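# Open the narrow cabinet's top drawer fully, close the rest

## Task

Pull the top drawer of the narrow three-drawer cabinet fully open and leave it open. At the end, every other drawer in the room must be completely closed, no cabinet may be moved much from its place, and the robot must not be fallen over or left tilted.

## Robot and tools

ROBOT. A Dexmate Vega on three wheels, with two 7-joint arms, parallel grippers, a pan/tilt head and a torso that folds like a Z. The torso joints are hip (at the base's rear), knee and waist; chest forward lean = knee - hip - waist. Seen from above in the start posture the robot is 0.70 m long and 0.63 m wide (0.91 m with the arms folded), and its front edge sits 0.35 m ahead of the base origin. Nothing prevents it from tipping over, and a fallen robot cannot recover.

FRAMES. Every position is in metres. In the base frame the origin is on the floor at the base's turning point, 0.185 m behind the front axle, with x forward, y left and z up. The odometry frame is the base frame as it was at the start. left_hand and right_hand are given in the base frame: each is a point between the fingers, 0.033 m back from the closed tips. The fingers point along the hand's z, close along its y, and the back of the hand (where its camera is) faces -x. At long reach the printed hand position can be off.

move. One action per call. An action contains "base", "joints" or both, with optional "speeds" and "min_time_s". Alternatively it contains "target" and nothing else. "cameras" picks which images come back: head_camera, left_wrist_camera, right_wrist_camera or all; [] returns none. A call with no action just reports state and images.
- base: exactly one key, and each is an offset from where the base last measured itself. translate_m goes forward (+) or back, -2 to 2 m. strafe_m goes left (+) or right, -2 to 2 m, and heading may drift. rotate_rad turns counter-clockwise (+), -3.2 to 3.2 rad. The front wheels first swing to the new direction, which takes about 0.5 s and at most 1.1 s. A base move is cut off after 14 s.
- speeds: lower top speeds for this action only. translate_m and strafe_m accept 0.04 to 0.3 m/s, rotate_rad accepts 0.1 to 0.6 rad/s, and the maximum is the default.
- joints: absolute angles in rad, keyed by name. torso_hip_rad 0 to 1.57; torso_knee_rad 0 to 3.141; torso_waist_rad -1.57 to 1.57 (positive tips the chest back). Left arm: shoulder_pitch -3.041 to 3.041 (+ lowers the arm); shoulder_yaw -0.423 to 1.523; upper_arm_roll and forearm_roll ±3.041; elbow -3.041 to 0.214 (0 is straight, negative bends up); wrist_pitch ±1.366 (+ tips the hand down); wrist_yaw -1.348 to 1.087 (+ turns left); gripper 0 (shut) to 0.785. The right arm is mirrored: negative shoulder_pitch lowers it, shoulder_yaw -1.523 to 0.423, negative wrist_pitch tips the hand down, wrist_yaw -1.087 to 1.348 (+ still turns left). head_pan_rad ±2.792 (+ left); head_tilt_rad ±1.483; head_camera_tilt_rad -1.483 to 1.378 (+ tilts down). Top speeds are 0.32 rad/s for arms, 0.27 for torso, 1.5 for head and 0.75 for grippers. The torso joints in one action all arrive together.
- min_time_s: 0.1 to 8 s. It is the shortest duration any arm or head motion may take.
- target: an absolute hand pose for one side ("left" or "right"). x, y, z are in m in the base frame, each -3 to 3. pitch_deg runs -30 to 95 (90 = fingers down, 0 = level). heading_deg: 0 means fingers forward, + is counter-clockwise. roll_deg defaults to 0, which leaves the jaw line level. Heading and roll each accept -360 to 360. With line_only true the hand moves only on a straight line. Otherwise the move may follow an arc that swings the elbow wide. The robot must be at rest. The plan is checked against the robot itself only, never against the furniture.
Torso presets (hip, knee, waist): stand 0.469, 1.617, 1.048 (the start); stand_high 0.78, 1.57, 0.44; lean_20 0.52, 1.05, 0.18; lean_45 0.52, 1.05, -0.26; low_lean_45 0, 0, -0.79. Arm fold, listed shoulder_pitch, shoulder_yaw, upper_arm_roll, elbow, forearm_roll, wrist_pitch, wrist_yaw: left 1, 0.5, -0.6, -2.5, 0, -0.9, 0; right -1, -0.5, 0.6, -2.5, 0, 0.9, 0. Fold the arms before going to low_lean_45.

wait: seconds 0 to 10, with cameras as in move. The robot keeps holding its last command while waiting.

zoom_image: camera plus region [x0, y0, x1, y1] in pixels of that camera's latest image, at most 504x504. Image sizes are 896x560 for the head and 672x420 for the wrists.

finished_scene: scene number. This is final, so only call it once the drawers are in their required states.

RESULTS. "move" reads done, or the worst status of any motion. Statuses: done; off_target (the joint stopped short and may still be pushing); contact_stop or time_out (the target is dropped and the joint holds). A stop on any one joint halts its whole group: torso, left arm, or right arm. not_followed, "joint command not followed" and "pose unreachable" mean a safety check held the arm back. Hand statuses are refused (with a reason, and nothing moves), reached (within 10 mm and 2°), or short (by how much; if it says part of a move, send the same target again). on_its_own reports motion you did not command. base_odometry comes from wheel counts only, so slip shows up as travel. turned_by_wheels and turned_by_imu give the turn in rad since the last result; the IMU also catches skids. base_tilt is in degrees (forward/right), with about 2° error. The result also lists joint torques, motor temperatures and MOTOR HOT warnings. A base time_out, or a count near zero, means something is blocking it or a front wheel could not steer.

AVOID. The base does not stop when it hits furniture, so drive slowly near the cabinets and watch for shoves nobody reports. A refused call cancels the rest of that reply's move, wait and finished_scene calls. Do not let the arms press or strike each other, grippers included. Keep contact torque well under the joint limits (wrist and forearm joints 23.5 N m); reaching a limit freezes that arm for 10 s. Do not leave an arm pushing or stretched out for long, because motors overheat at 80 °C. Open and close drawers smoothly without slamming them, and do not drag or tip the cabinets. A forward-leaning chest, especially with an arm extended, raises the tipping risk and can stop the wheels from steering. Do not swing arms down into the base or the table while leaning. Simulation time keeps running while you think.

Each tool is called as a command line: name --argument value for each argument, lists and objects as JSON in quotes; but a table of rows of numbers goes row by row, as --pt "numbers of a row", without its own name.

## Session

move --joints '{"head_pan_rad": 1.5, "head_camera_tilt_rad": 0.35}' --cameras '["head_camera"]'

move --joints '{"head_pan_rad": 0}' --cameras '["head_camera"]'

move --joints '{"head_pan_rad": -1.5}' --cameras '["head_camera"]'

move --joints '{"head_pan_rad": -2.7}' --cameras '["head_camera"]'

Scene clock: 1.67 s.
Joint torques (N m): left_arm=[4.13 -2.26 -0.98 -3.41 0.14 -1.73 -0.01] | right_arm=[-5.06 -1.78 0.85 -2.27 0.16 1.79 -0.15]
Motor temperatures (°C): left_arm=[31 31 31 26 40 35 41] | right_arm=[30 27 33 31 36 36 33]
move: done
base_odometry: x=+0.000 y=+0.000 heading=+0.000
turned_by_wheels: +0.000
turned_by_imu: +0.000
base_tilt: forward=+0.1 right=+0.7
base_status: not commanded
joint_positions: torso_hip_rad=+0.469 torso_knee_rad=+1.617 torso_waist_rad=+1.048 left_shoulder_pitch_rad=+2.189 left_shoulder_yaw_rad=-0.007 left_upper_arm_roll_rad=+0.016 left_elbow_rad=-1.090 left_forearm_roll_rad=+0.013 left_wrist_pitch_rad=-0.515 left_wrist_yaw_rad=+0.020 left_gripper_rad=+0.005 right_shoulder_pitch_rad=-2.209 right_shoulder_yaw_rad=-0.016 right_upper_arm_roll_rad=+0.009 right_elbow_rad=-1.106 right_forearm_roll_rad=-0.010 right_wrist_pitch_rad=+0.494 right_wrist_yaw_rad=-0.018 right_gripper_rad=+0.005 head_pan_rad=+1.500 head_tilt_rad=+0.000 head_camera_tilt_rad=+0.350
joint_status: all done
chest: x=-0.0111 y=+0.0000 z=+1.4155 quat_wxyz=(+0.999, +0.000, +0.050, +0.000) (m; base frame)
left_hand: x=+0.2066 y=+0.2195 z=+0.6100 quat_wxyz=(+0.429, +0.002, +0.903, +0.000) pitch_deg=+39.1 heading_deg=-0.2 roll_deg=+0.1 back=up (m; base frame)
right_hand: x=+0.1929 y=-0.2468 z=+0.6050 quat_wxyz=(+0.418, -0.007, +0.908, -0.015) pitch_deg=+40.6 heading_deg=-1.6 roll_deg=-2.5 back=up (m; base frame)
pictures: head_camera

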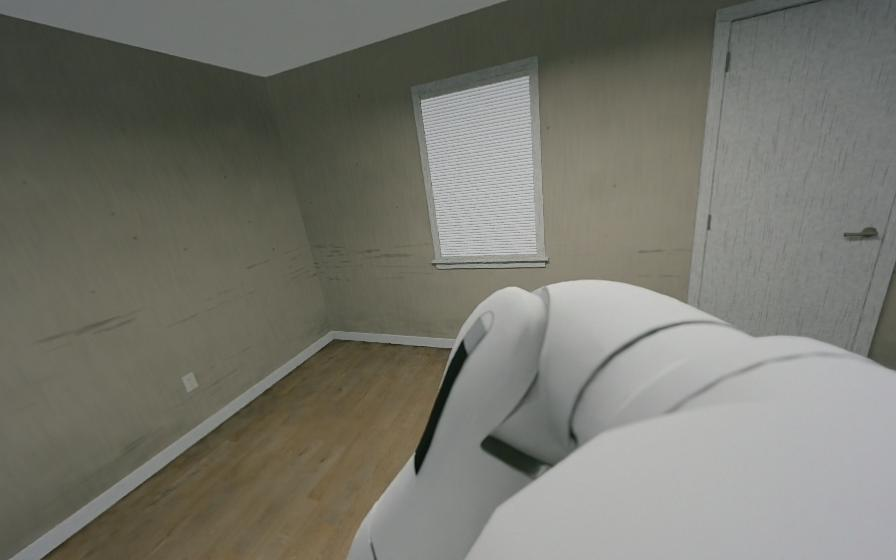

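Scene clock: 3.33 s.
Joint torques (N m): left_arm=[3.69 1.25 -0.85 -2.68 0.17 -2.19 -0.17] | right_arm=[-3.49 -1.67 0.88 -2.62 0.3 2.18 -0.11]
Motor temperatures (°C): left_arm=[31 31 31 26 40 35 41] | right_arm=[30 27 33 31 36 36 33]
move: done
base_odometry: x=+0.000 y=+0.000 heading=+0.000
turned_by_wheels: +0.000
turned_by_imu: +0.000
base_tilt: forward=+0.1 right=+0.8
base_status: not commanded
joint_positions: torso_hip_rad=+0.469 torso_knee_rad=+1.617 torso_waist_rad=+1.048 left_shoulder_pitch_rad=+2.189 left_shoulder_yaw_rad=-0.007 left_upper_arm_roll_rad=+0.016 left_elbow_rad=-1.090 left_forearm_roll_rad=+0.013 left_wrist_pitch_rad=-0.515 left_wrist_yaw_rad=+0.020 left_gripper_rad=+0.005 right_shoulder_pitch_rad=-2.209 right_shoulder_yaw_rad=-0.016 right_upper_arm_roll_rad=+0.009 right_elbow_rad=-1.106 right_forearm_roll_rad=-0.010 right_wrist_pitch_rad=+0.494 right_wrist_yaw_rad=-0.018 right_gripper_rad=+0.005 head_pan_rad=+0.000 head_tilt_rad=+0.000 head_camera_tilt_rad=+0.350
joint_status: all done
chest: x=-0.0111 y=+0.0000 z=+1.4155 quat_wxyz=(+0.999, +0.000, +0.050, +0.000) (m; base frame)
left_hand: x=+0.2066 y=+0.2195 z=+0.6100 quat_wxyz=(+0.429, +0.002, +0.903, +0.000) pitch_deg=+39.1 heading_deg=-0.2 roll_deg=+0.1 back=up (m; base frame)
right_hand: x=+0.1929 y=-0.2468 z=+0.6050 quat_wxyz=(+0.418, -0.007, +0.908, -0.015) pitch_deg=+40.6 heading_deg=-1.6 roll_deg=-2.5 back=up (m; base frame)
pictures: head_camera

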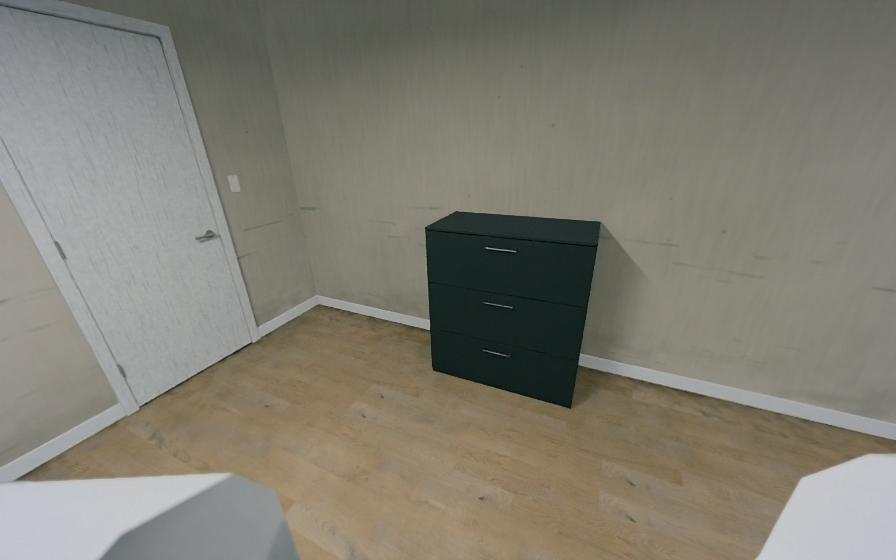

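Scene clock: 5.00 s.
Joint torques (N m): left_arm=[4.56 0.74 -0.76 -3.43 0.27 -2.2 0] | right_arm=[-4.71 -1.67 0.74 -2.56 0.17 2.51 -0.33]
Motor temperatures (°C): left_arm=[31 31 31 26 40 35 41] | right_arm=[30 27 33 31 36 36 33]
move: done
base_odometry: x=+0.000 y=+0.000 heading=+0.000
turned_by_wheels: +0.000
turned_by_imu: +0.000
base_tilt: forward=+0.0 right=+0.7
base_status: not commanded
joint_positions: torso_hip_rad=+0.469 torso_knee_rad=+1.617 torso_waist_rad=+1.048 left_shoulder_pitch_rad=+2.189 left_shoulder_yaw_rad=-0.007 left_upper_arm_roll_rad=+0.016 left_elbow_rad=-1.090 left_forearm_roll_rad=+0.013 left_wrist_pitch_rad=-0.515 left_wrist_yaw_rad=+0.020 left_gripper_rad=+0.005 right_shoulder_pitch_rad=-2.209 right_shoulder_yaw_rad=-0.016 right_upper_arm_roll_rad=+0.009 right_elbow_rad=-1.106 right_forearm_roll_rad=-0.010 right_wrist_pitch_rad=+0.494 right_wrist_yaw_rad=-0.018 right_gripper_rad=+0.005 head_pan_rad=-1.500 head_tilt_rad=+0.000 head_camera_tilt_rad=+0.350
joint_status: all done
chest: x=-0.0111 y=+0.0000 z=+1.4155 quat_wxyz=(+0.999, +0.000, +0.050, +0.000) (m; base frame)
left_hand: x=+0.2066 y=+0.2195 z=+0.6100 quat_wxyz=(+0.429, +0.002, +0.903, +0.000) pitch_deg=+39.1 heading_deg=-0.2 roll_deg=+0.1 back=up (m; base frame)
right_hand: x=+0.1929 y=-0.2468 z=+0.6050 quat_wxyz=(+0.418, -0.007, +0.908, -0.015) pitch_deg=+40.6 heading_deg=-1.6 roll_deg=-2.5 back=up (m; base frame)
pictures: head_camera

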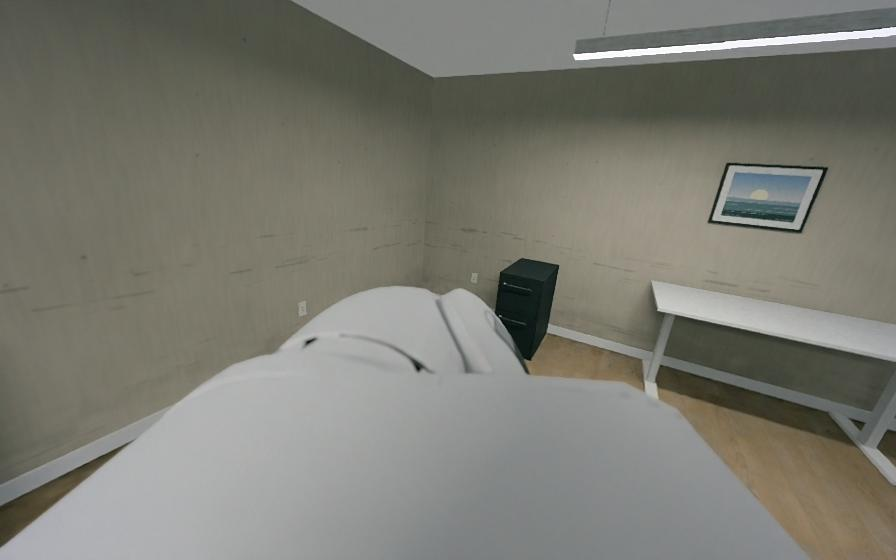

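Scene clock: 6.47 s.
Joint torques (N m): left_arm=[4.74 0.34 -1.22 -2.35 0.18 -2.35 -0.25] | right_arm=[-4.06 -0.66 0.65 -2.04 0.2 2.81 -0.11]
Motor temperatures (°C): left_arm=[31 31 31 26 40 35 41] | right_arm=[30 27 33 31 36 36 33]
move: done
base_odometry: x=+0.000 y=+0.000 heading=+0.000
turned_by_wheels: +0.000
turned_by_imu: +0.000
base_tilt: forward=+0.1 right=+0.8
base_status: not commanded
joint_positions: torso_hip_rad=+0.469 torso_knee_rad=+1.617 torso_waist_rad=+1.048 left_shoulder_pitch_rad=+2.189 left_shoulder_yaw_rad=-0.007 left_upper_arm_roll_rad=+0.016 left_elbow_rad=-1.090 left_forearm_roll_rad=+0.013 left_wrist_pitch_rad=-0.515 left_wrist_yaw_rad=+0.020 left_gripper_rad=+0.005 right_shoulder_pitch_rad=-2.209 right_shoulder_yaw_rad=-0.016 right_upper_arm_roll_rad=+0.009 right_elbow_rad=-1.106 right_forearm_roll_rad=-0.010 right_wrist_pitch_rad=+0.494 right_wrist_yaw_rad=-0.018 right_gripper_rad=+0.005 head_pan_rad=-2.700 head_tilt_rad=+0.000 head_camera_tilt_rad=+0.350
joint_status: all done
chest: x=-0.0111 y=+0.0000 z=+1.4155 quat_wxyz=(+0.999, +0.000, +0.050, +0.000) (m; base frame)
left_hand: x=+0.2066 y=+0.2195 z=+0.6100 quat_wxyz=(+0.429, +0.002, +0.903, +0.000) pitch_deg=+39.1 heading_deg=-0.2 roll_deg=+0.1 back=up (m; base frame)
right_hand: x=+0.1929 y=-0.2468 z=+0.6050 quat_wxyz=(+0.418, -0.007, +0.908, -0.015) pitch_deg=+40.6 heading_deg=-1.6 roll_deg=-2.5 back=up (m; base frame)
pictures: head_camera

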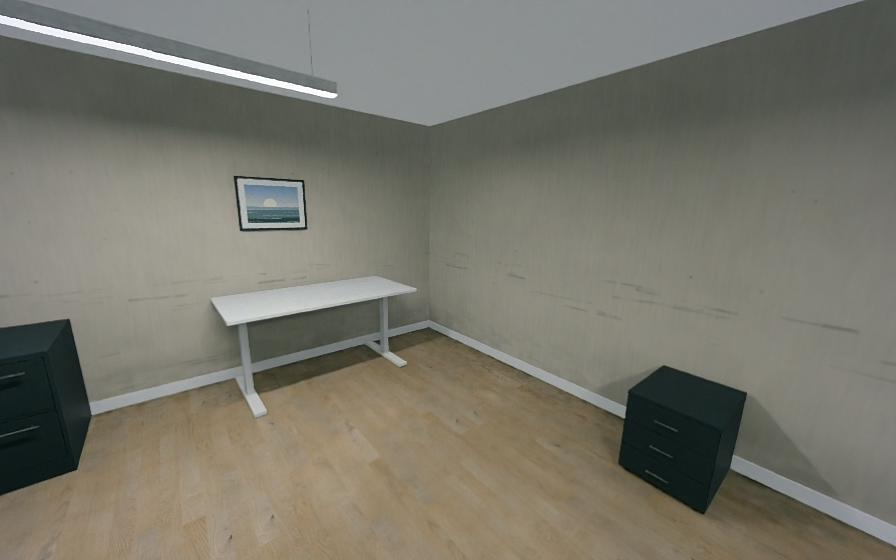

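zoom_image --camera "head_camera" --region '[0, 290, 160, 500]'

zoom_image --camera "head_camera" --region '[590, 340, 770, 520]'

Scaled by 2.400 from the camera's 896x560 image, which has a finer 960x600 frame.

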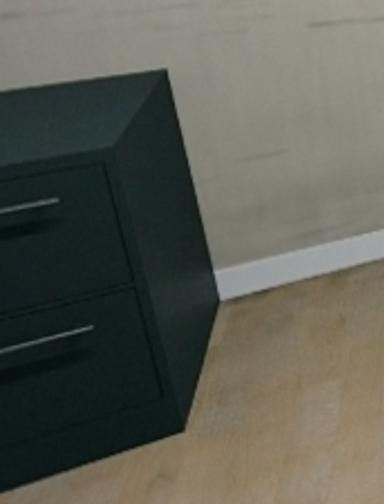

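Scaled by 2.800 from the camera's 896x560 image, which has a finer 960x600 frame.

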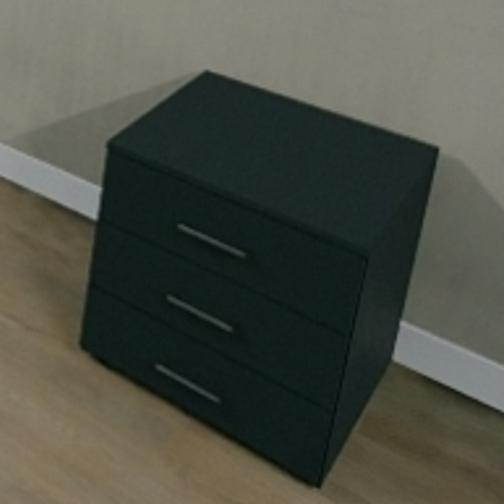

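move --base '{"rotate_rad": 2.95}' --joints '{"head_pan_rad":0,"head_camera_tilt_rad":0.5,"left_shoulder_pitch_rad":1.2,"right_shoulder_pitch_rad":-1.2,"right_gripper_rad":0.35}' --cameras '["head_camera"]'

Scene clock: 14.10 s.
Joint torques (N m): left_arm=[-28.17 -0.6 -0.89 -7.91 0.05 -2.76 -0.1] | right_arm=[33.68 -2.23 0.6 -7.76 0.16 2.71 -0.13]
Motor temperatures (°C): left_arm=[31 31 31 26 40 35 41] | right_arm=[30 27 33 31 36 36 33]
move: done
base_odometry: x=+0.003 y=+0.000 heading=+2.959
turned_by_wheels: +2.959
turned_by_imu: +2.943
base_tilt: forward=+0.0 right=+0.8
base_status: done
joint_positions: torso_hip_rad=+0.469 torso_knee_rad=+1.617 torso_waist_rad=+1.048 left_shoulder_pitch_rad=+1.200 left_shoulder_yaw_rad=-0.007 left_upper_arm_roll_rad=+0.016 left_elbow_rad=-1.090 left_forearm_roll_rad=+0.013 left_wrist_pitch_rad=-0.515 left_wrist_yaw_rad=+0.020 left_gripper_rad=+0.005 right_shoulder_pitch_rad=-1.201 right_shoulder_yaw_rad=-0.016 right_upper_arm_roll_rad=+0.009 right_elbow_rad=-1.106 right_forearm_roll_rad=-0.010 right_wrist_pitch_rad=+0.494 right_wrist_yaw_rad=-0.018 right_gripper_rad=+0.350 head_pan_rad=+0.000 head_tilt_rad=+0.000 head_camera_tilt_rad=+0.500
joint_status: all done
chest: x=-0.0111 y=+0.0000 z=+1.4155 quat_wxyz=(+0.999, +0.000, +0.050, +0.000) (m; base frame)
left_hand: x=+0.7814 y=+0.2195 z=+1.1544 quat_wxyz=(+0.806, +0.002, +0.591, +0.001) pitch_deg=-17.5 heading_deg=-0.1 roll_deg=+0.3 back=up (m; base frame)
right_hand: x=+0.7834 y=-0.2468 z=+1.1561 quat_wxyz=(+0.805, +0.001, +0.594, -0.016) pitch_deg=-17.2 heading_deg=-1.3 roll_deg=-1.0 back=up (m; base frame)
pictures: head_camera

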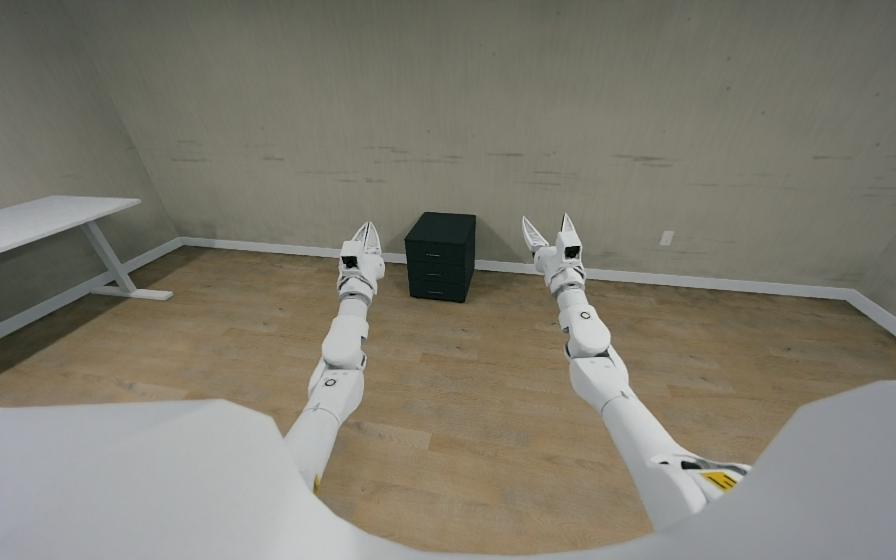

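move --base '{"translate_m": 1.1}' --joints '{"torso_hip_rad":0.22,"torso_knee_rad":0.9,"torso_waist_rad":0.0,"left_gripper_rad":0.35,"head_camera_tilt_rad":0.3}' --cameras '[]'

move --base '{"rotate_rad": -0.2}' --cameras '["head_camera"]'

move --target '{"side":"left","x":0.6,"y":0.24,"z":0.42,"pitch_deg":20,"heading_deg":0,"roll_deg":90}'

Scene clock: 20.40 s.
Joint torques (N m): left_arm=[-11.59 -0.34 -0.63 -5.1 0.15 -3.27 0.11] | right_arm=[16.2 -1.97 0.77 -4.96 0.26 3.28 -0.18]
Motor temperatures (°C): left_arm=[31 31 31 26 40 35 41] | right_arm=[30 27 33 31 36 36 33]
move: done
base_odometry: x=-1.079 y=+0.199 heading=+2.960
turned_by_wheels: +0.001
turned_by_imu: +0.000
base_tilt: forward=+0.1 right=+0.8
base_status: done
joint_positions: torso_hip_rad=+0.220 torso_knee_rad=+0.900 torso_waist_rad=+0.000 left_shoulder_pitch_rad=+1.200 left_shoulder_yaw_rad=-0.007 left_upper_arm_roll_rad=+0.016 left_elbow_rad=-1.090 left_forearm_roll_rad=+0.013 left_wrist_pitch_rad=-0.515 left_wrist_yaw_rad=+0.020 left_gripper_rad=+0.350 right_shoulder_pitch_rad=-1.200 right_shoulder_yaw_rad=-0.016 right_upper_arm_roll_rad=+0.009 right_elbow_rad=-1.106 right_forearm_roll_rad=-0.010 right_wrist_pitch_rad=+0.494 right_wrist_yaw_rad=-0.018 right_gripper_rad=+0.350 head_pan_rad=+0.000 head_tilt_rad=+0.000 head_camera_tilt_rad=+0.300
joint_status: all done
chest: x=+0.1125 y=+0.0000 z=+1.1848 quat_wxyz=(+0.943, +0.000, +0.334, +0.000) (m; base frame)
left_hand: x=+0.6324 y=+0.2195 z=+0.5321 quat_wxyz=(+0.604, +0.002, +0.797, +0.000) pitch_deg=+15.7 heading_deg=-0.1 roll_deg=+0.2 back=up (m; base frame)
right_hand: x=+0.6350 y=-0.2468 z=+0.5324 quat_wxyz=(+0.601, -0.003, +0.799, -0.016) pitch_deg=+16.0 heading_deg=-1.3 roll_deg=-1.8 back=up (m; base frame)
pictures: none
No camera images: "cameras" was empty.

Scene clock: 22.10 s.
Joint torques (N m): left_arm=[-12.12 1.56 -1.42 -5.25 0.21 -2.05 -0.04] | right_arm=[16.58 -1.66 0.45 -5.05 0.09 3.07 -0.24]
Motor temperatures (°C): left_arm=[31 31 31 26 40 35 41] | right_arm=[30 27 33 31 36 37 33]
move: done
base_odometry: x=-1.079 y=+0.198 heading=+2.760
turned_by_wheels: -0.200
turned_by_imu: -0.197
base_tilt: forward=+0.0 right=+0.7
base_status: done
joint_positions: torso_hip_rad=+0.220 torso_knee_rad=+0.900 torso_waist_rad=+0.000 left_shoulder_pitch_rad=+1.200 left_shoulder_yaw_rad=-0.007 left_upper_arm_roll_rad=+0.016 left_elbow_rad=-1.090 left_forearm_roll_rad=+0.013 left_wrist_pitch_rad=-0.515 left_wrist_yaw_rad=+0.020 left_gripper_rad=+0.350 right_shoulder_pitch_rad=-1.200 right_shoulder_yaw_rad=-0.016 right_upper_arm_roll_rad=+0.009 right_elbow_rad=-1.106 right_forearm_roll_rad=-0.010 right_wrist_pitch_rad=+0.494 right_wrist_yaw_rad=-0.018 right_gripper_rad=+0.350 head_pan_rad=+0.000 head_tilt_rad=+0.000 head_camera_tilt_rad=+0.300
joint_status: not commanded
chest: x=+0.1125 y=+0.0000 z=+1.1848 quat_wxyz=(+0.943, +0.000, +0.334, +0.000) (m; base frame)
left_hand: x=+0.6324 y=+0.2195 z=+0.5321 quat_wxyz=(+0.604, +0.002, +0.797, +0.000) pitch_deg=+15.7 heading_deg=-0.1 roll_deg=+0.2 back=up (m; base frame)
right_hand: x=+0.6350 y=-0.2468 z=+0.5324 quat_wxyz=(+0.601, -0.003, +0.799, -0.016) pitch_deg=+16.0 heading_deg=-1.3 roll_deg=-1.8 back=up (m; base frame)
pictures: head_camera

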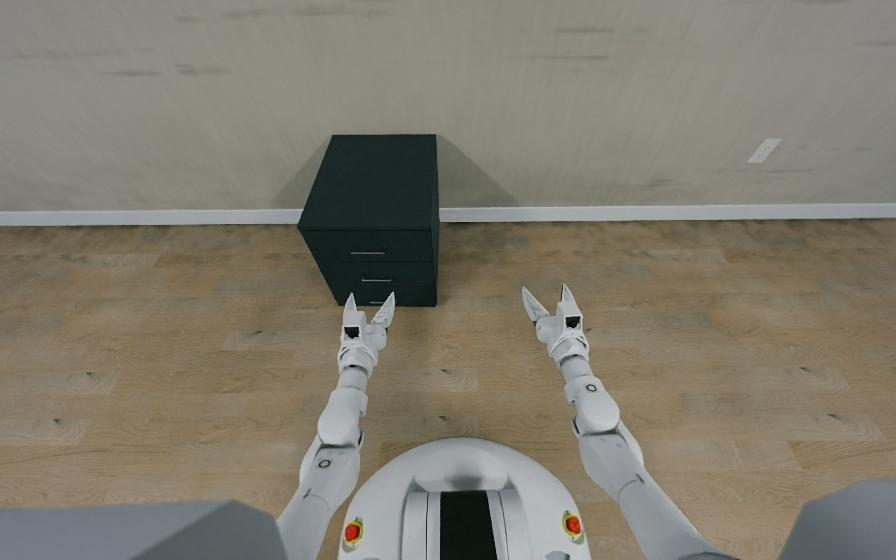

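Scene clock: 22.40 s.
Joint torques (N m): left_arm=[-12.39 -0.31 -1.53 -4.82 0.25 -2.5 0] | right_arm=[17.29 -0.95 0.36 -4.17 0.12 3.13 -0.18]
Motor temperatures (°C): left_arm=[31 31 31 26 40 35 41] | right_arm=[30 27 33 31 36 37 33]
move: refused
base_odometry: x=-1.079 y=+0.198 heading=+2.760
turned_by_wheels: +0.000
turned_by_imu: +0.000
base_tilt: forward=+0.1 right=+0.7
base_status: not commanded
joint_positions: torso_hip_rad=+0.220 torso_knee_rad=+0.900 torso_waist_rad=+0.000 left_shoulder_pitch_rad=+1.200 left_shoulder_yaw_rad=-0.007 left_upper_arm_roll_rad=+0.016 left_elbow_rad=-1.090 left_forearm_roll_rad=+0.013 left_wrist_pitch_rad=-0.515 left_wrist_yaw_rad=+0.020 left_gripper_rad=+0.350 right_shoulder_pitch_rad=-1.200 right_shoulder_yaw_rad=-0.016 right_upper_arm_roll_rad=+0.009 right_elbow_rad=-1.106 right_forearm_roll_rad=-0.010 right_wrist_pitch_rad=+0.494 right_wrist_yaw_rad=-0.018 right_gripper_rad=+0.350 head_pan_rad=+0.000 head_tilt_rad=+0.000 head_camera_tilt_rad=+0.300
joint_status: not commanded
chest: x=+0.1125 y=+0.0000 z=+1.1848 quat_wxyz=(+0.943, +0.000, +0.334, +0.000) (m; base frame)
left_hand: x=+0.6324 y=+0.2195 z=+0.5321 quat_wxyz=(+0.604, +0.002, +0.797, +0.000) pitch_deg=+15.7 heading_deg=-0.1 roll_deg=+0.2 back=up (m; base frame)
left_hand_status: refused: no posture of the arm gets there (out of reach): the closest leaves the hand 0.5 cm and 0 deg from the pose. Nothing moved.
right_hand: x=+0.6350 y=-0.2468 z=+0.5324 quat_wxyz=(+0.601, -0.003, +0.799, -0.016) pitch_deg=+16.0 heading_deg=-1.3 roll_deg=-1.8 back=up (m; base frame)
pictures: head_camera, left_wrist_camera, right_wrist_camera

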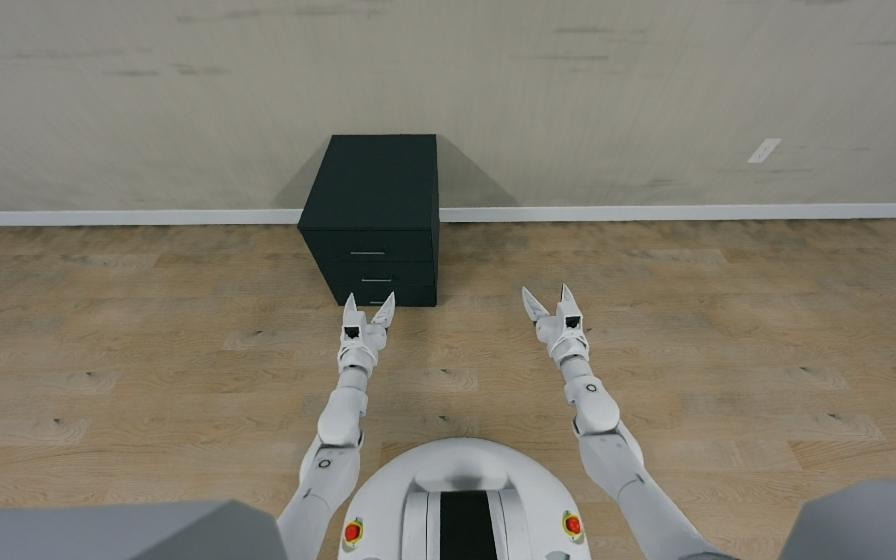

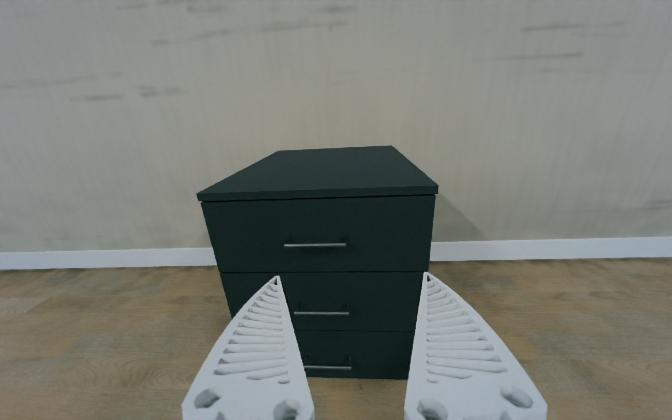

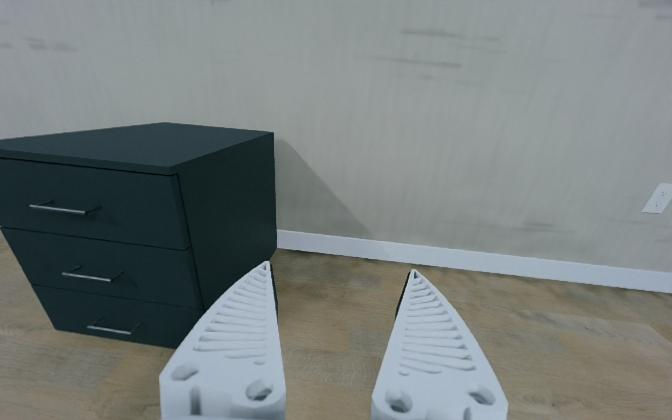

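move --target '{"side":"left","x":0.6,"y":0.27,"z":0.425,"pitch_deg":28,"heading_deg":0,"roll_deg":90}'

Scene clock: 27.87 s.
Joint torques (N m): left_arm=[-12.28 6.9 -0.12 -3.68 0.56 -0.07 1.42] | right_arm=[17.49 -1.21 0.37 -3.91 0.11 3.45 0.01]
Motor temperatures (°C): left_arm=[31 31 31 26 40 35 41] | right_arm=[30 27 33 31 36 37 33]
move: done
base_odometry: x=-1.079 y=+0.198 heading=+2.760
turned_by_wheels: +0.000
turned_by_imu: +0.000
base_tilt: forward=+0.1 right=+0.7
base_status: not commanded
joint_positions: torso_hip_rad=+0.220 torso_knee_rad=+0.900 torso_waist_rad=+0.000 left_shoulder_pitch_rad=+1.092 left_shoulder_yaw_rad=+0.293 left_upper_arm_roll_rad=+0.375 left_elbow_rad=-0.986 left_forearm_roll_rad=+1.112 left_wrist_pitch_rad=+0.130 left_wrist_yaw_rad=+0.385 left_gripper_rad=+0.350 right_shoulder_pitch_rad=-1.200 right_shoulder_yaw_rad=-0.016 right_upper_arm_roll_rad=+0.009 right_elbow_rad=-1.106 right_forearm_roll_rad=-0.010 right_wrist_pitch_rad=+0.494 right_wrist_yaw_rad=-0.018 right_gripper_rad=+0.350 head_pan_rad=+0.000 head_tilt_rad=+0.000 head_camera_tilt_rad=+0.300
joint_status: not commanded
chest: x=+0.1125 y=+0.0000 z=+1.1848 quat_wxyz=(+0.943, +0.000, +0.334, +0.000) (m; base frame)
left_hand: x=+0.5998 y=+0.2698 z=+0.4249 quat_wxyz=(+0.365, +0.604, +0.608, +0.363) pitch_deg=+28.0 heading_deg=+0.0 roll_deg=+89.6 (m; base frame)
left_hand_status: reached (straight line, planned for 3.8 s): 0 mm and 0.4 deg off.
right_hand: x=+0.6350 y=-0.2468 z=+0.5324 quat_wxyz=(+0.601, -0.003, +0.799, -0.016) pitch_deg=+16.0 heading_deg=-1.3 roll_deg=-1.8 back=up (m; base frame)
pictures: head_camera, left_wrist_camera, right_wrist_camera

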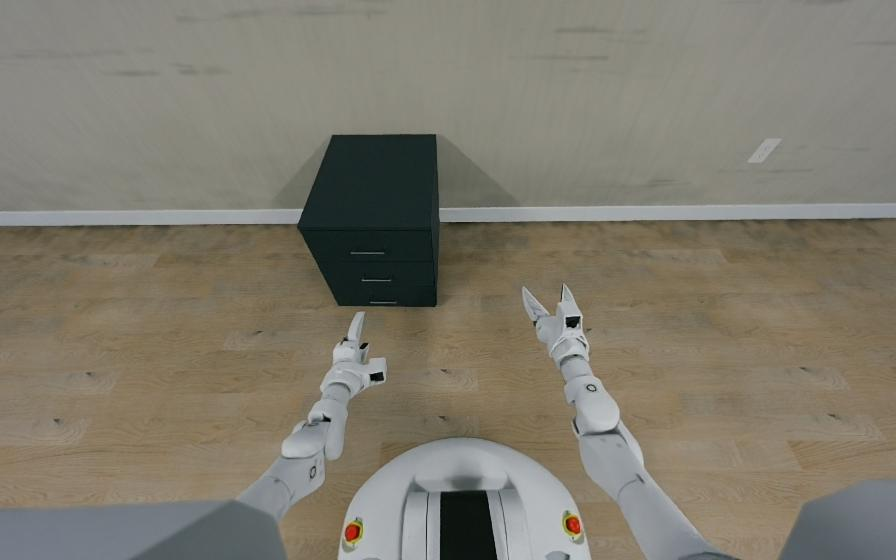

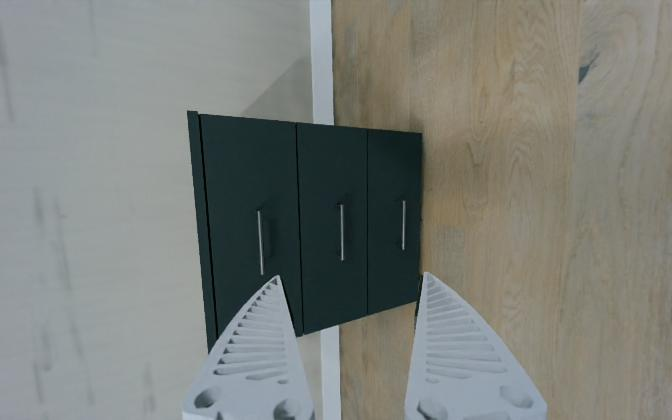

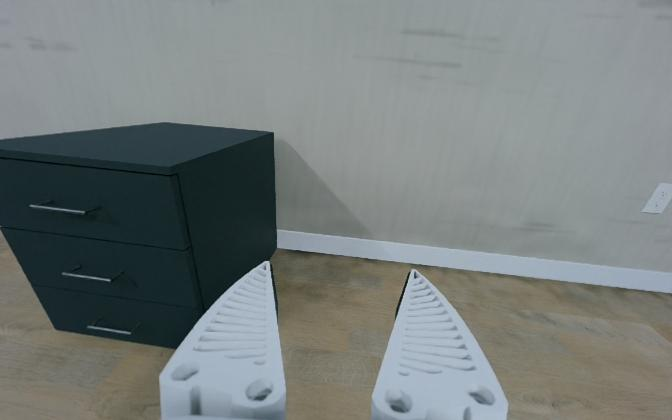

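move --base '{"translate_m": 0.22}' --cameras '["left_wrist_camera","head_camera"]'

Scene clock: 30.90 s.
Joint torques (N m): left_arm=[-12.77 6.3 -0.83 -4.51 0.43 0.5 1.34] | right_arm=[15.5 -0.94 0.77 -4.82 0.22 2.55 -0.06]
Motor temperatures (°C): left_arm=[31 31 31 26 40 35 41] | right_arm=[30 27 33 31 36 37 33]
move: done
base_odometry: x=-1.283 y=+0.280 heading=+2.759
turned_by_wheels: -0.001
turned_by_imu: -0.001
base_tilt: forward=+0.1 right=+0.8
base_status: done
joint_positions: torso_hip_rad=+0.220 torso_knee_rad=+0.900 torso_waist_rad=+0.000 left_shoulder_pitch_rad=+1.092 left_shoulder_yaw_rad=+0.293 left_upper_arm_roll_rad=+0.377 left_elbow_rad=-0.985 left_forearm_roll_rad=+1.116 left_wrist_pitch_rad=+0.134 left_wrist_yaw_rad=+0.385 left_gripper_rad=+0.350 right_shoulder_pitch_rad=-1.200 right_shoulder_yaw_rad=-0.016 right_upper_arm_roll_rad=+0.009 right_elbow_rad=-1.106 right_forearm_roll_rad=-0.010 right_wrist_pitch_rad=+0.494 right_wrist_yaw_rad=-0.018 right_gripper_rad=+0.350 head_pan_rad=+0.000 head_tilt_rad=+0.000 head_camera_tilt_rad=+0.300
joint_status: not commanded
chest: x=+0.1125 y=+0.0000 z=+1.1847 quat_wxyz=(+0.943, +0.000, +0.334, +0.000) (m; base frame)
left_hand: x=+0.5998 y=+0.2700 z=+0.4248 quat_wxyz=(+0.364, +0.606, +0.606, +0.364) pitch_deg=+28.0 heading_deg=+0.0 roll_deg=+90.0 (m; base frame)
right_hand: x=+0.6350 y=-0.2468 z=+0.5324 quat_wxyz=(+0.601, -0.003, +0.799, -0.016) pitch_deg=+16.0 heading_deg=-1.3 roll_deg=-1.8 back=up (m; base frame)
pictures: head_camera, left_wrist_camera

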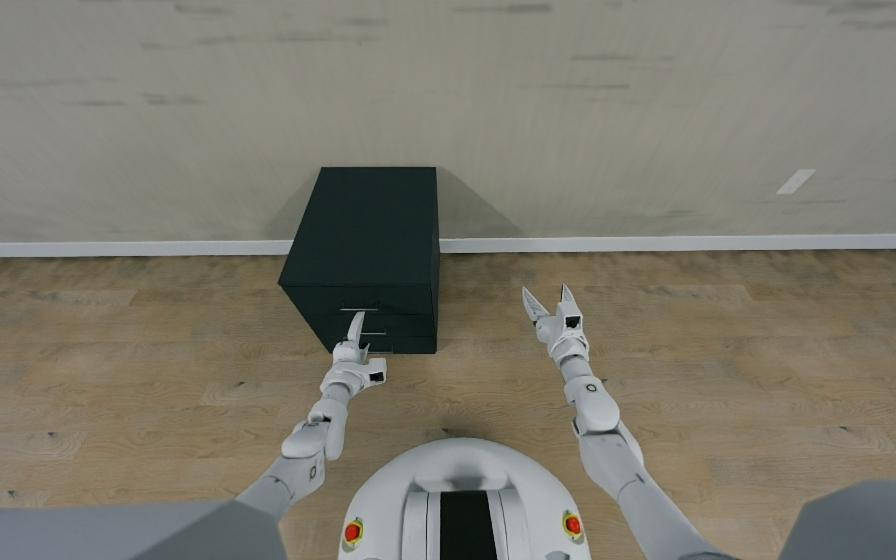

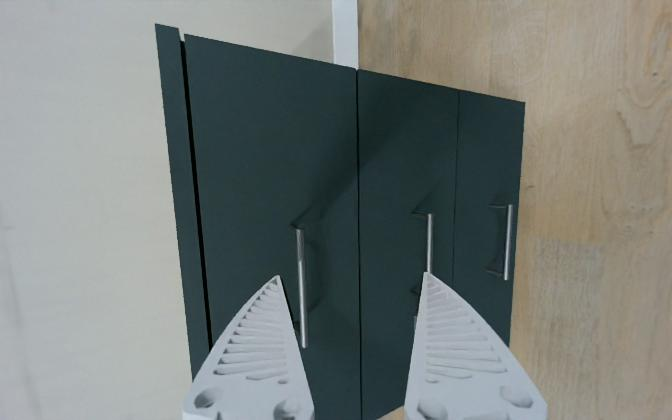

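move --target '{"side":"left","x":0.6,"y":0.287,"z":0.42,"pitch_deg":28,"heading_deg":0,"roll_deg":90,"line_only":true}' --cameras '[]'

move --base '{"translate_m": 0.075}' --cameras '["left_wrist_camera","head_camera"]'

Scene clock: 32.73 s.
Joint torques (N m): left_arm=[-13.49 5.1 -7.03 -3.59 0.13 -0.29 1.36] | right_arm=[16.04 -2.8 0.77 -5.53 0.14 2.74 -0.14]
Motor temperatures (°C): left_arm=[31 31 31 26 40 35 41] | right_arm=[30 27 33 31 36 37 33]
move: done
base_odometry: x=-1.283 y=+0.280 heading=+2.759
turned_by_wheels: +0.000
turned_by_imu: +0.000
base_tilt: forward=+0.1 right=+0.8
base_status: not commanded
joint_positions: torso_hip_rad=+0.220 torso_knee_rad=+0.900 torso_waist_rad=+0.000 left_shoulder_pitch_rad=+1.068 left_shoulder_yaw_rad=+0.308 left_upper_arm_roll_rad=+0.370 left_elbow_rad=-0.925 left_forearm_roll_rad=+1.102 left_wrist_pitch_rad=+0.093 left_wrist_yaw_rad=+0.415 left_gripper_rad=+0.350 right_shoulder_pitch_rad=-1.200 right_shoulder_yaw_rad=-0.016 right_upper_arm_roll_rad=+0.009 right_elbow_rad=-1.106 right_forearm_roll_rad=-0.010 right_wrist_pitch_rad=+0.494 right_wrist_yaw_rad=-0.018 right_gripper_rad=+0.350 head_pan_rad=+0.000 head_tilt_rad=+0.000 head_camera_tilt_rad=+0.300
joint_status: not commanded
chest: x=+0.1125 y=+0.0000 z=+1.1847 quat_wxyz=(+0.943, +0.000, +0.334, +0.000) (m; base frame)
left_hand: x=+0.5997 y=+0.2857 z=+0.4200 quat_wxyz=(+0.364, +0.606, +0.606, +0.364) pitch_deg=+28.0 heading_deg=+0.0 roll_deg=+90.0 (m; base frame)
left_hand_status: reached (straight line, planned for 0.5 s): 1 mm and 0.0 deg off.
right_hand: x=+0.6350 y=-0.2468 z=+0.5324 quat_wxyz=(+0.601, -0.003, +0.799, -0.016) pitch_deg=+16.0 heading_deg=-1.3 roll_deg=-1.8 back=up (m; base frame)
pictures: none
No camera images: "cameras" was empty.

Scene clock: 34.27 s.
Joint torques (N m): left_arm=[-21.06 4.79 -6.65 -7.21 -0.04 -0.21 0.37] | right_arm=[15.25 -1.73 0.84 -5.04 0.17 3.09 -0.28]
Motor temperatures (°C): left_arm=[31 31 31 26 40 35 41] | right_arm=[30 27 33 31 36 37 33]
move: done
base_odometry: x=-1.353 y=+0.308 heading=+2.759
turned_by_wheels: +0.000
turned_by_imu: +0.000
base_tilt: forward=+0.1 right=+0.8
base_status: done
joint_positions: torso_hip_rad=+0.220 torso_knee_rad=+0.900 torso_waist_rad=+0.000 left_shoulder_pitch_rad=+1.067 left_shoulder_yaw_rad=+0.309 left_upper_arm_roll_rad=+0.370 left_elbow_rad=-0.921 left_forearm_roll_rad=+1.101 left_wrist_pitch_rad=+0.090 left_wrist_yaw_rad=+0.417 left_gripper_rad=+0.350 right_shoulder_pitch_rad=-1.200 right_shoulder_yaw_rad=-0.016 right_upper_arm_roll_rad=+0.009 right_elbow_rad=-1.106 right_forearm_roll_rad=-0.010 right_wrist_pitch_rad=+0.494 right_wrist_yaw_rad=-0.018 right_gripper_rad=+0.350 head_pan_rad=+0.000 head_tilt_rad=+0.000 head_camera_tilt_rad=+0.300
joint_status: not commanded
chest: x=+0.1124 y=+0.0000 z=+1.1848 quat_wxyz=(+0.943, +0.000, +0.333, +0.000) (m; base frame)
left_hand: x=+0.5994 y=+0.2869 z=+0.4197 quat_wxyz=(+0.364, +0.606, +0.606, +0.364) pitch_deg=+28.0 heading_deg=+0.0 roll_deg=-90.0 (m; base frame)
right_hand: x=+0.6350 y=-0.2468 z=+0.5326 quat_wxyz=(+0.601, -0.003, +0.799, -0.016) pitch_deg=+16.0 heading_deg=-1.3 roll_deg=-1.8 back=up (m; base frame)
pictures: head_camera, left_wrist_camera

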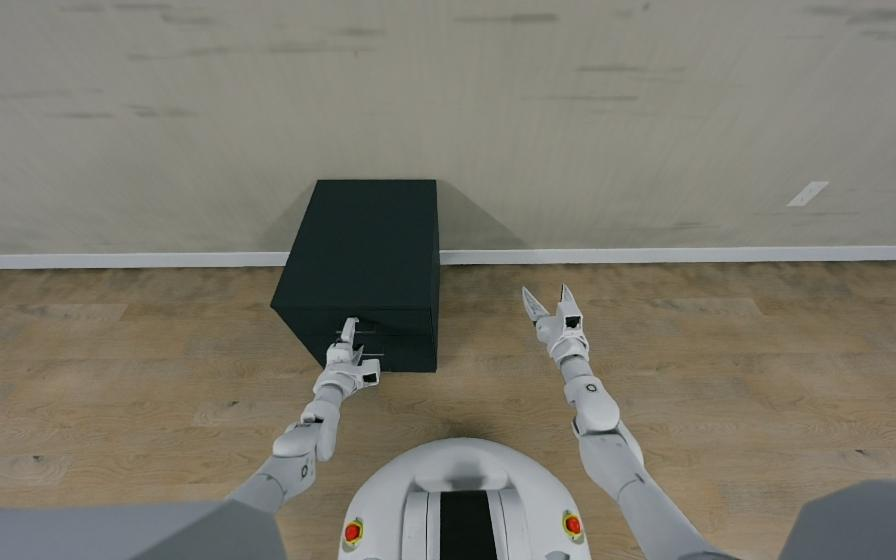

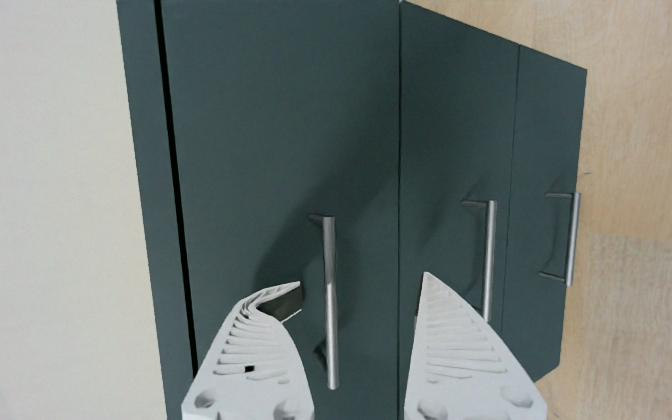

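move --base '{"translate_m": -0.012}' --joints '{"left_gripper_rad":0.0}' --cameras '["left_wrist_camera"]'

Scene clock: 35.37 s.
Joint torques (N m): left_arm=[2.65 3.56 -1.97 4.24 -0.46 -0.62 -3.66] | right_arm=[16.31 -1.76 0.68 -5.23 0.1 3.22 -0.1]
Motor temperatures (°C): left_arm=[31 31 31 26 40 35 41] | right_arm=[30 27 33 31 36 37 33]
move: done
base_odometry: x=-1.342 y=+0.304 heading=+2.758
turned_by_wheels: -0.001
turned_by_imu: -0.001
base_tilt: forward=+0.0 right=+0.8
base_status: done
joint_positions: torso_hip_rad=+0.220 torso_knee_rad=+0.900 torso_waist_rad=+0.000 left_shoulder_pitch_rad=+1.066 left_shoulder_yaw_rad=+0.309 left_upper_arm_roll_rad=+0.370 left_elbow_rad=-0.922 left_forearm_roll_rad=+1.101 left_wrist_pitch_rad=+0.090 left_wrist_yaw_rad=+0.418 left_gripper_rad=+0.000 right_shoulder_pitch_rad=-1.200 right_shoulder_yaw_rad=-0.016 right_upper_arm_roll_rad=+0.009 right_elbow_rad=-1.106 right_forearm_roll_rad=-0.010 right_wrist_pitch_rad=+0.494 right_wrist_yaw_rad=-0.018 right_gripper_rad=+0.350 head_pan_rad=+0.000 head_tilt_rad=+0.000 head_camera_tilt_rad=+0.300
joint_status: all done
chest: x=+0.1122 y=+0.0000 z=+1.1848 quat_wxyz=(+0.943, +0.000, +0.333, +0.000) (m; base frame)
left_hand: x=+0.6009 y=+0.2869 z=+0.4213 quat_wxyz=(+0.365, +0.606, +0.606, +0.365) pitch_deg=+27.8 heading_deg=+0.0 roll_deg=+90.0 (m; base frame)
right_hand: x=+0.6351 y=-0.2468 z=+0.5328 quat_wxyz=(+0.602, -0.003, +0.799, -0.016) pitch_deg=+16.0 heading_deg=-1.3 roll_deg=-1.8 back=up (m; base frame)
pictures: left_wrist_camera

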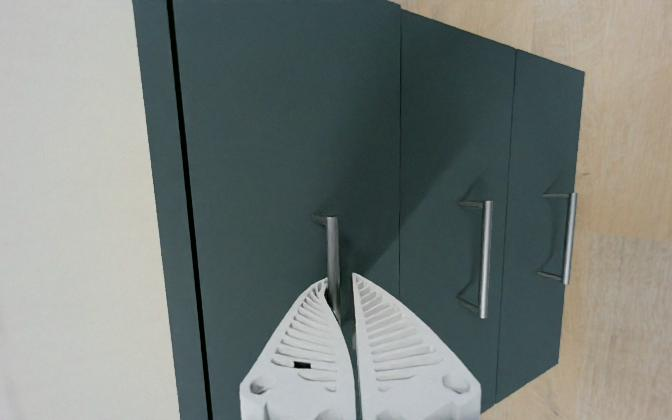

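move --base '{"translate_m": -0.15}' --speeds '{"translate_m": 0.08}' --cameras '["left_wrist_camera","head_camera"]'

Scene clock: 38.30 s.
Joint torques (N m): left_arm=[4.21 2.23 -0.75 0.96 0.15 -1.11 -2.47] | right_arm=[17.2 -0.94 0.54 -5.06 0.19 3.45 -0.21]
Motor temperatures (°C): left_arm=[31 31 31 26 40 35 41] | right_arm=[30 27 33 31 36 37 33]
move: done
base_odometry: x=-1.203 y=+0.248 heading=+2.759
turned_by_wheels: +0.001
turned_by_imu: +0.002
base_tilt: forward=+0.1 right=+0.7
base_status: done
joint_positions: torso_hip_rad=+0.220 torso_knee_rad=+0.900 torso_waist_rad=+0.000 left_shoulder_pitch_rad=+1.066 left_shoulder_yaw_rad=+0.309 left_upper_arm_roll_rad=+0.369 left_elbow_rad=-0.922 left_forearm_roll_rad=+1.101 left_wrist_pitch_rad=+0.090 left_wrist_yaw_rad=+0.418 left_gripper_rad=+0.000 right_shoulder_pitch_rad=-1.200 right_shoulder_yaw_rad=-0.016 right_upper_arm_roll_rad=+0.009 right_elbow_rad=-1.106 right_forearm_roll_rad=-0.010 right_wrist_pitch_rad=+0.494 right_wrist_yaw_rad=-0.018 right_gripper_rad=+0.350 head_pan_rad=+0.000 head_tilt_rad=+0.000 head_camera_tilt_rad=+0.300
joint_status: not commanded
chest: x=+0.1122 y=+0.0000 z=+1.1849 quat_wxyz=(+0.943, +0.000, +0.333, +0.000) (m; base frame)
left_hand: x=+0.6008 y=+0.2871 z=+0.4212 quat_wxyz=(+0.365, +0.606, +0.606, +0.365) pitch_deg=+27.8 heading_deg=+0.0 roll_deg=-90.0 (m; base frame)
right_hand: x=+0.6351 y=-0.2468 z=+0.5328 quat_wxyz=(+0.602, -0.003, +0.799, -0.016) pitch_deg=+16.0 heading_deg=-1.3 roll_deg=-1.8 back=up (m; base frame)
pictures: head_camera, left_wrist_camera

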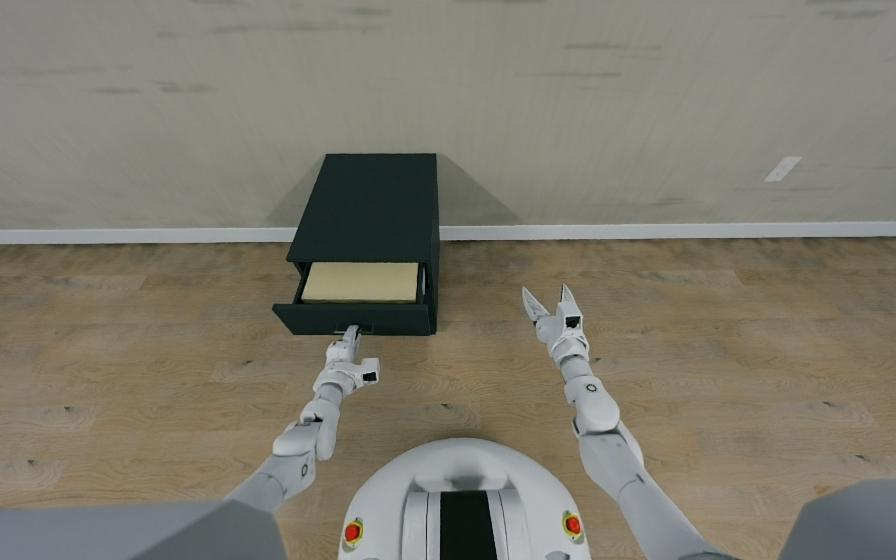

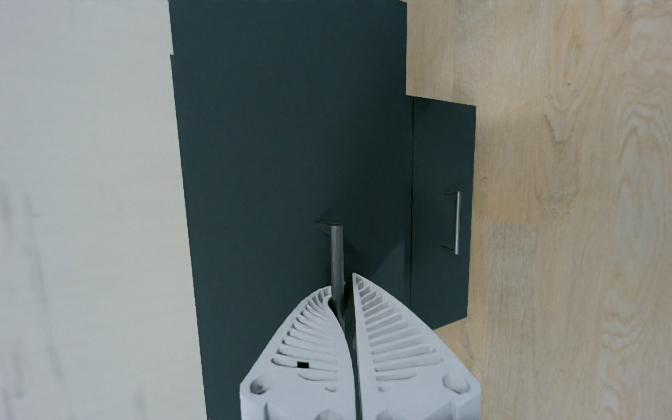

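move --base '{"translate_m": -0.16}' --speeds '{"translate_m": 0.08}' --cameras '["left_wrist_camera","head_camera"]'

move --base '{"translate_m": -0.1}' --speeds '{"translate_m": 0.05}' --cameras '["left_wrist_camera","head_camera"]'

Scene clock: 41.43 s.
Joint torques (N m): left_arm=[3.47 -0.3 2.48 -2.17 1 -3.56 -1.97] | right_arm=[16.83 -0.91 0.62 -5.44 0.27 2.83 -0.12]
Motor temperatures (°C): left_arm=[31 31 31 26 40 35 41] | right_arm=[30 27 33 31 36 37 33]
move: done
base_odometry: x=-1.054 y=+0.188 heading=+2.758
turned_by_wheels: -0.001
turned_by_imu: -0.002
base_tilt: forward=+0.1 right=+0.7
base_status: done
joint_positions: torso_hip_rad=+0.220 torso_knee_rad=+0.900 torso_waist_rad=+0.000 left_shoulder_pitch_rad=+1.066 left_shoulder_yaw_rad=+0.309 left_upper_arm_roll_rad=+0.369 left_elbow_rad=-0.921 left_forearm_roll_rad=+1.101 left_wrist_pitch_rad=+0.091 left_wrist_yaw_rad=+0.418 left_gripper_rad=+0.000 right_shoulder_pitch_rad=-1.200 right_shoulder_yaw_rad=-0.016 right_upper_arm_roll_rad=+0.009 right_elbow_rad=-1.106 right_forearm_roll_rad=-0.010 right_wrist_pitch_rad=+0.494 right_wrist_yaw_rad=-0.018 right_gripper_rad=+0.350 head_pan_rad=+0.000 head_tilt_rad=+0.000 head_camera_tilt_rad=+0.300
joint_status: not commanded
chest: x=+0.1122 y=+0.0000 z=+1.1848 quat_wxyz=(+0.943, +0.000, +0.333, +0.000) (m; base frame)
left_hand: x=+0.6007 y=+0.2877 z=+0.4211 quat_wxyz=(+0.364, +0.606, +0.606, +0.365) pitch_deg=+27.9 heading_deg=+0.1 roll_deg=-90.0 (m; base frame)
right_hand: x=+0.6351 y=-0.2468 z=+0.5328 quat_wxyz=(+0.602, -0.003, +0.799, -0.016) pitch_deg=+16.0 heading_deg=-1.3 roll_deg=-1.8 back=up (m; base frame)
pictures: head_camera, left_wrist_camera

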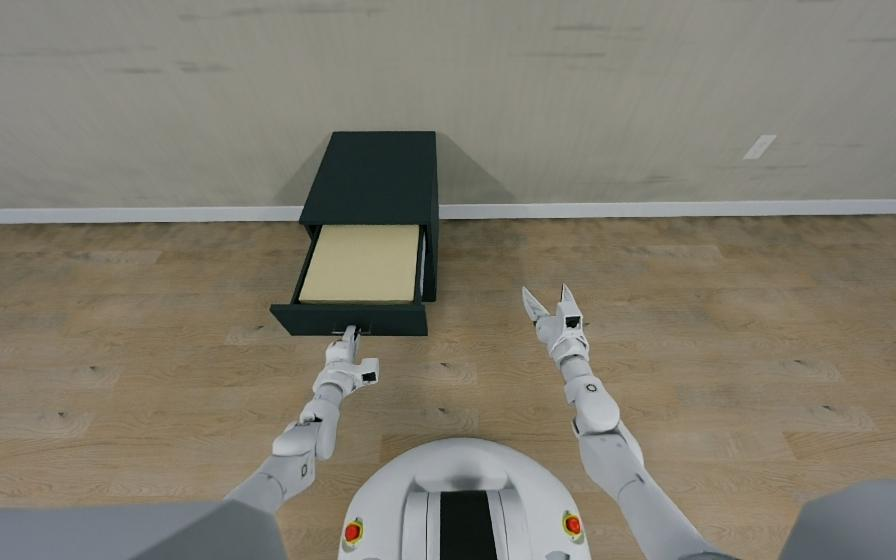

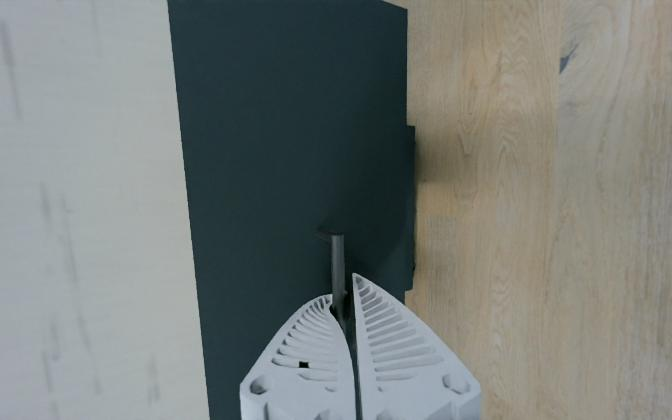

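Scene clock: 44.27 s.
Joint torques (N m): left_arm=[-3.13 -0.09 -1.15 -3.64 0.12 -0.23 0.82] | right_arm=[17 -1.02 1.39 -5.2 0.12 3.04 -0.09]
Motor temperatures (°C): left_arm=[31 31 31 26 40 35 41] | right_arm=[30 27 33 31 36 37 33]
move: done
base_odometry: x=-0.961 y=+0.150 heading=+2.757
turned_by_wheels: -0.001
turned_by_imu: -0.001
base_tilt: forward=+0.1 right=+0.8
base_status: done
joint_positions: torso_hip_rad=+0.220 torso_knee_rad=+0.900 torso_waist_rad=+0.000 left_shoulder_pitch_rad=+1.066 left_shoulder_yaw_rad=+0.309 left_upper_arm_roll_rad=+0.369 left_elbow_rad=-0.921 left_forearm_roll_rad=+1.101 left_wrist_pitch_rad=+0.090 left_wrist_yaw_rad=+0.417 left_gripper_rad=+0.000 right_shoulder_pitch_rad=-1.200 right_shoulder_yaw_rad=-0.016 right_upper_arm_roll_rad=+0.009 right_elbow_rad=-1.106 right_forearm_roll_rad=-0.010 right_wrist_pitch_rad=+0.494 right_wrist_yaw_rad=-0.018 right_gripper_rad=+0.350 head_pan_rad=+0.000 head_tilt_rad=+0.000 head_camera_tilt_rad=+0.300
joint_status: not commanded
chest: x=+0.1124 y=+0.0000 z=+1.1848 quat_wxyz=(+0.943, +0.000, +0.334, +0.000) (m; base frame)
left_hand: x=+0.6001 y=+0.2872 z=+0.4202 quat_wxyz=(+0.364, +0.606, +0.606, +0.364) pitch_deg=+28.0 heading_deg=+0.0 roll_deg=-90.0 (m; base frame)
right_hand: x=+0.6350 y=-0.2468 z=+0.5325 quat_wxyz=(+0.601, -0.003, +0.799, -0.016) pitch_deg=+16.0 heading_deg=-1.3 roll_deg=-1.8 back=up (m; base frame)
pictures: head_camera, left_wrist_camera

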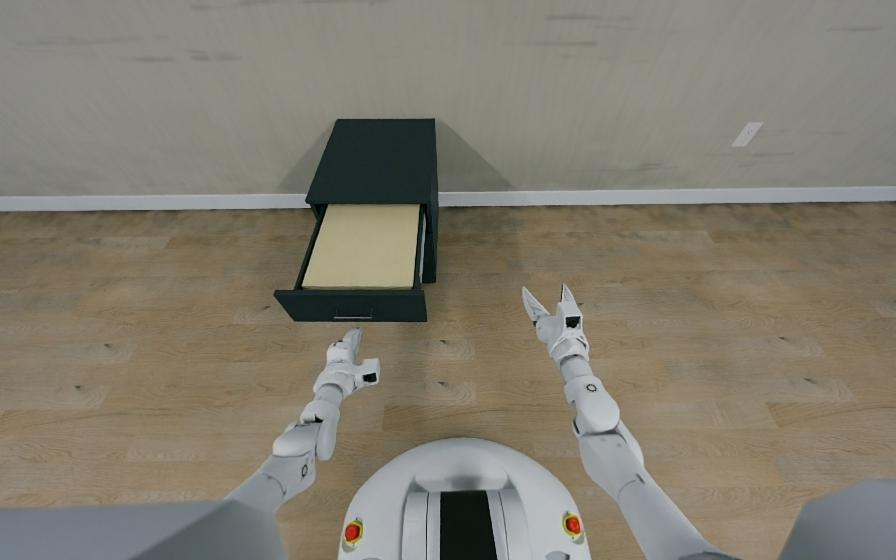

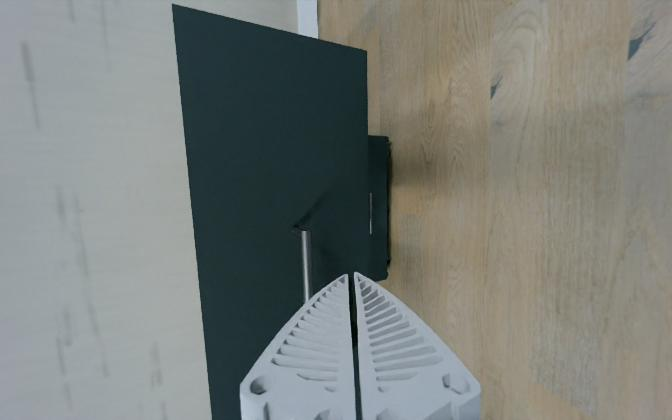

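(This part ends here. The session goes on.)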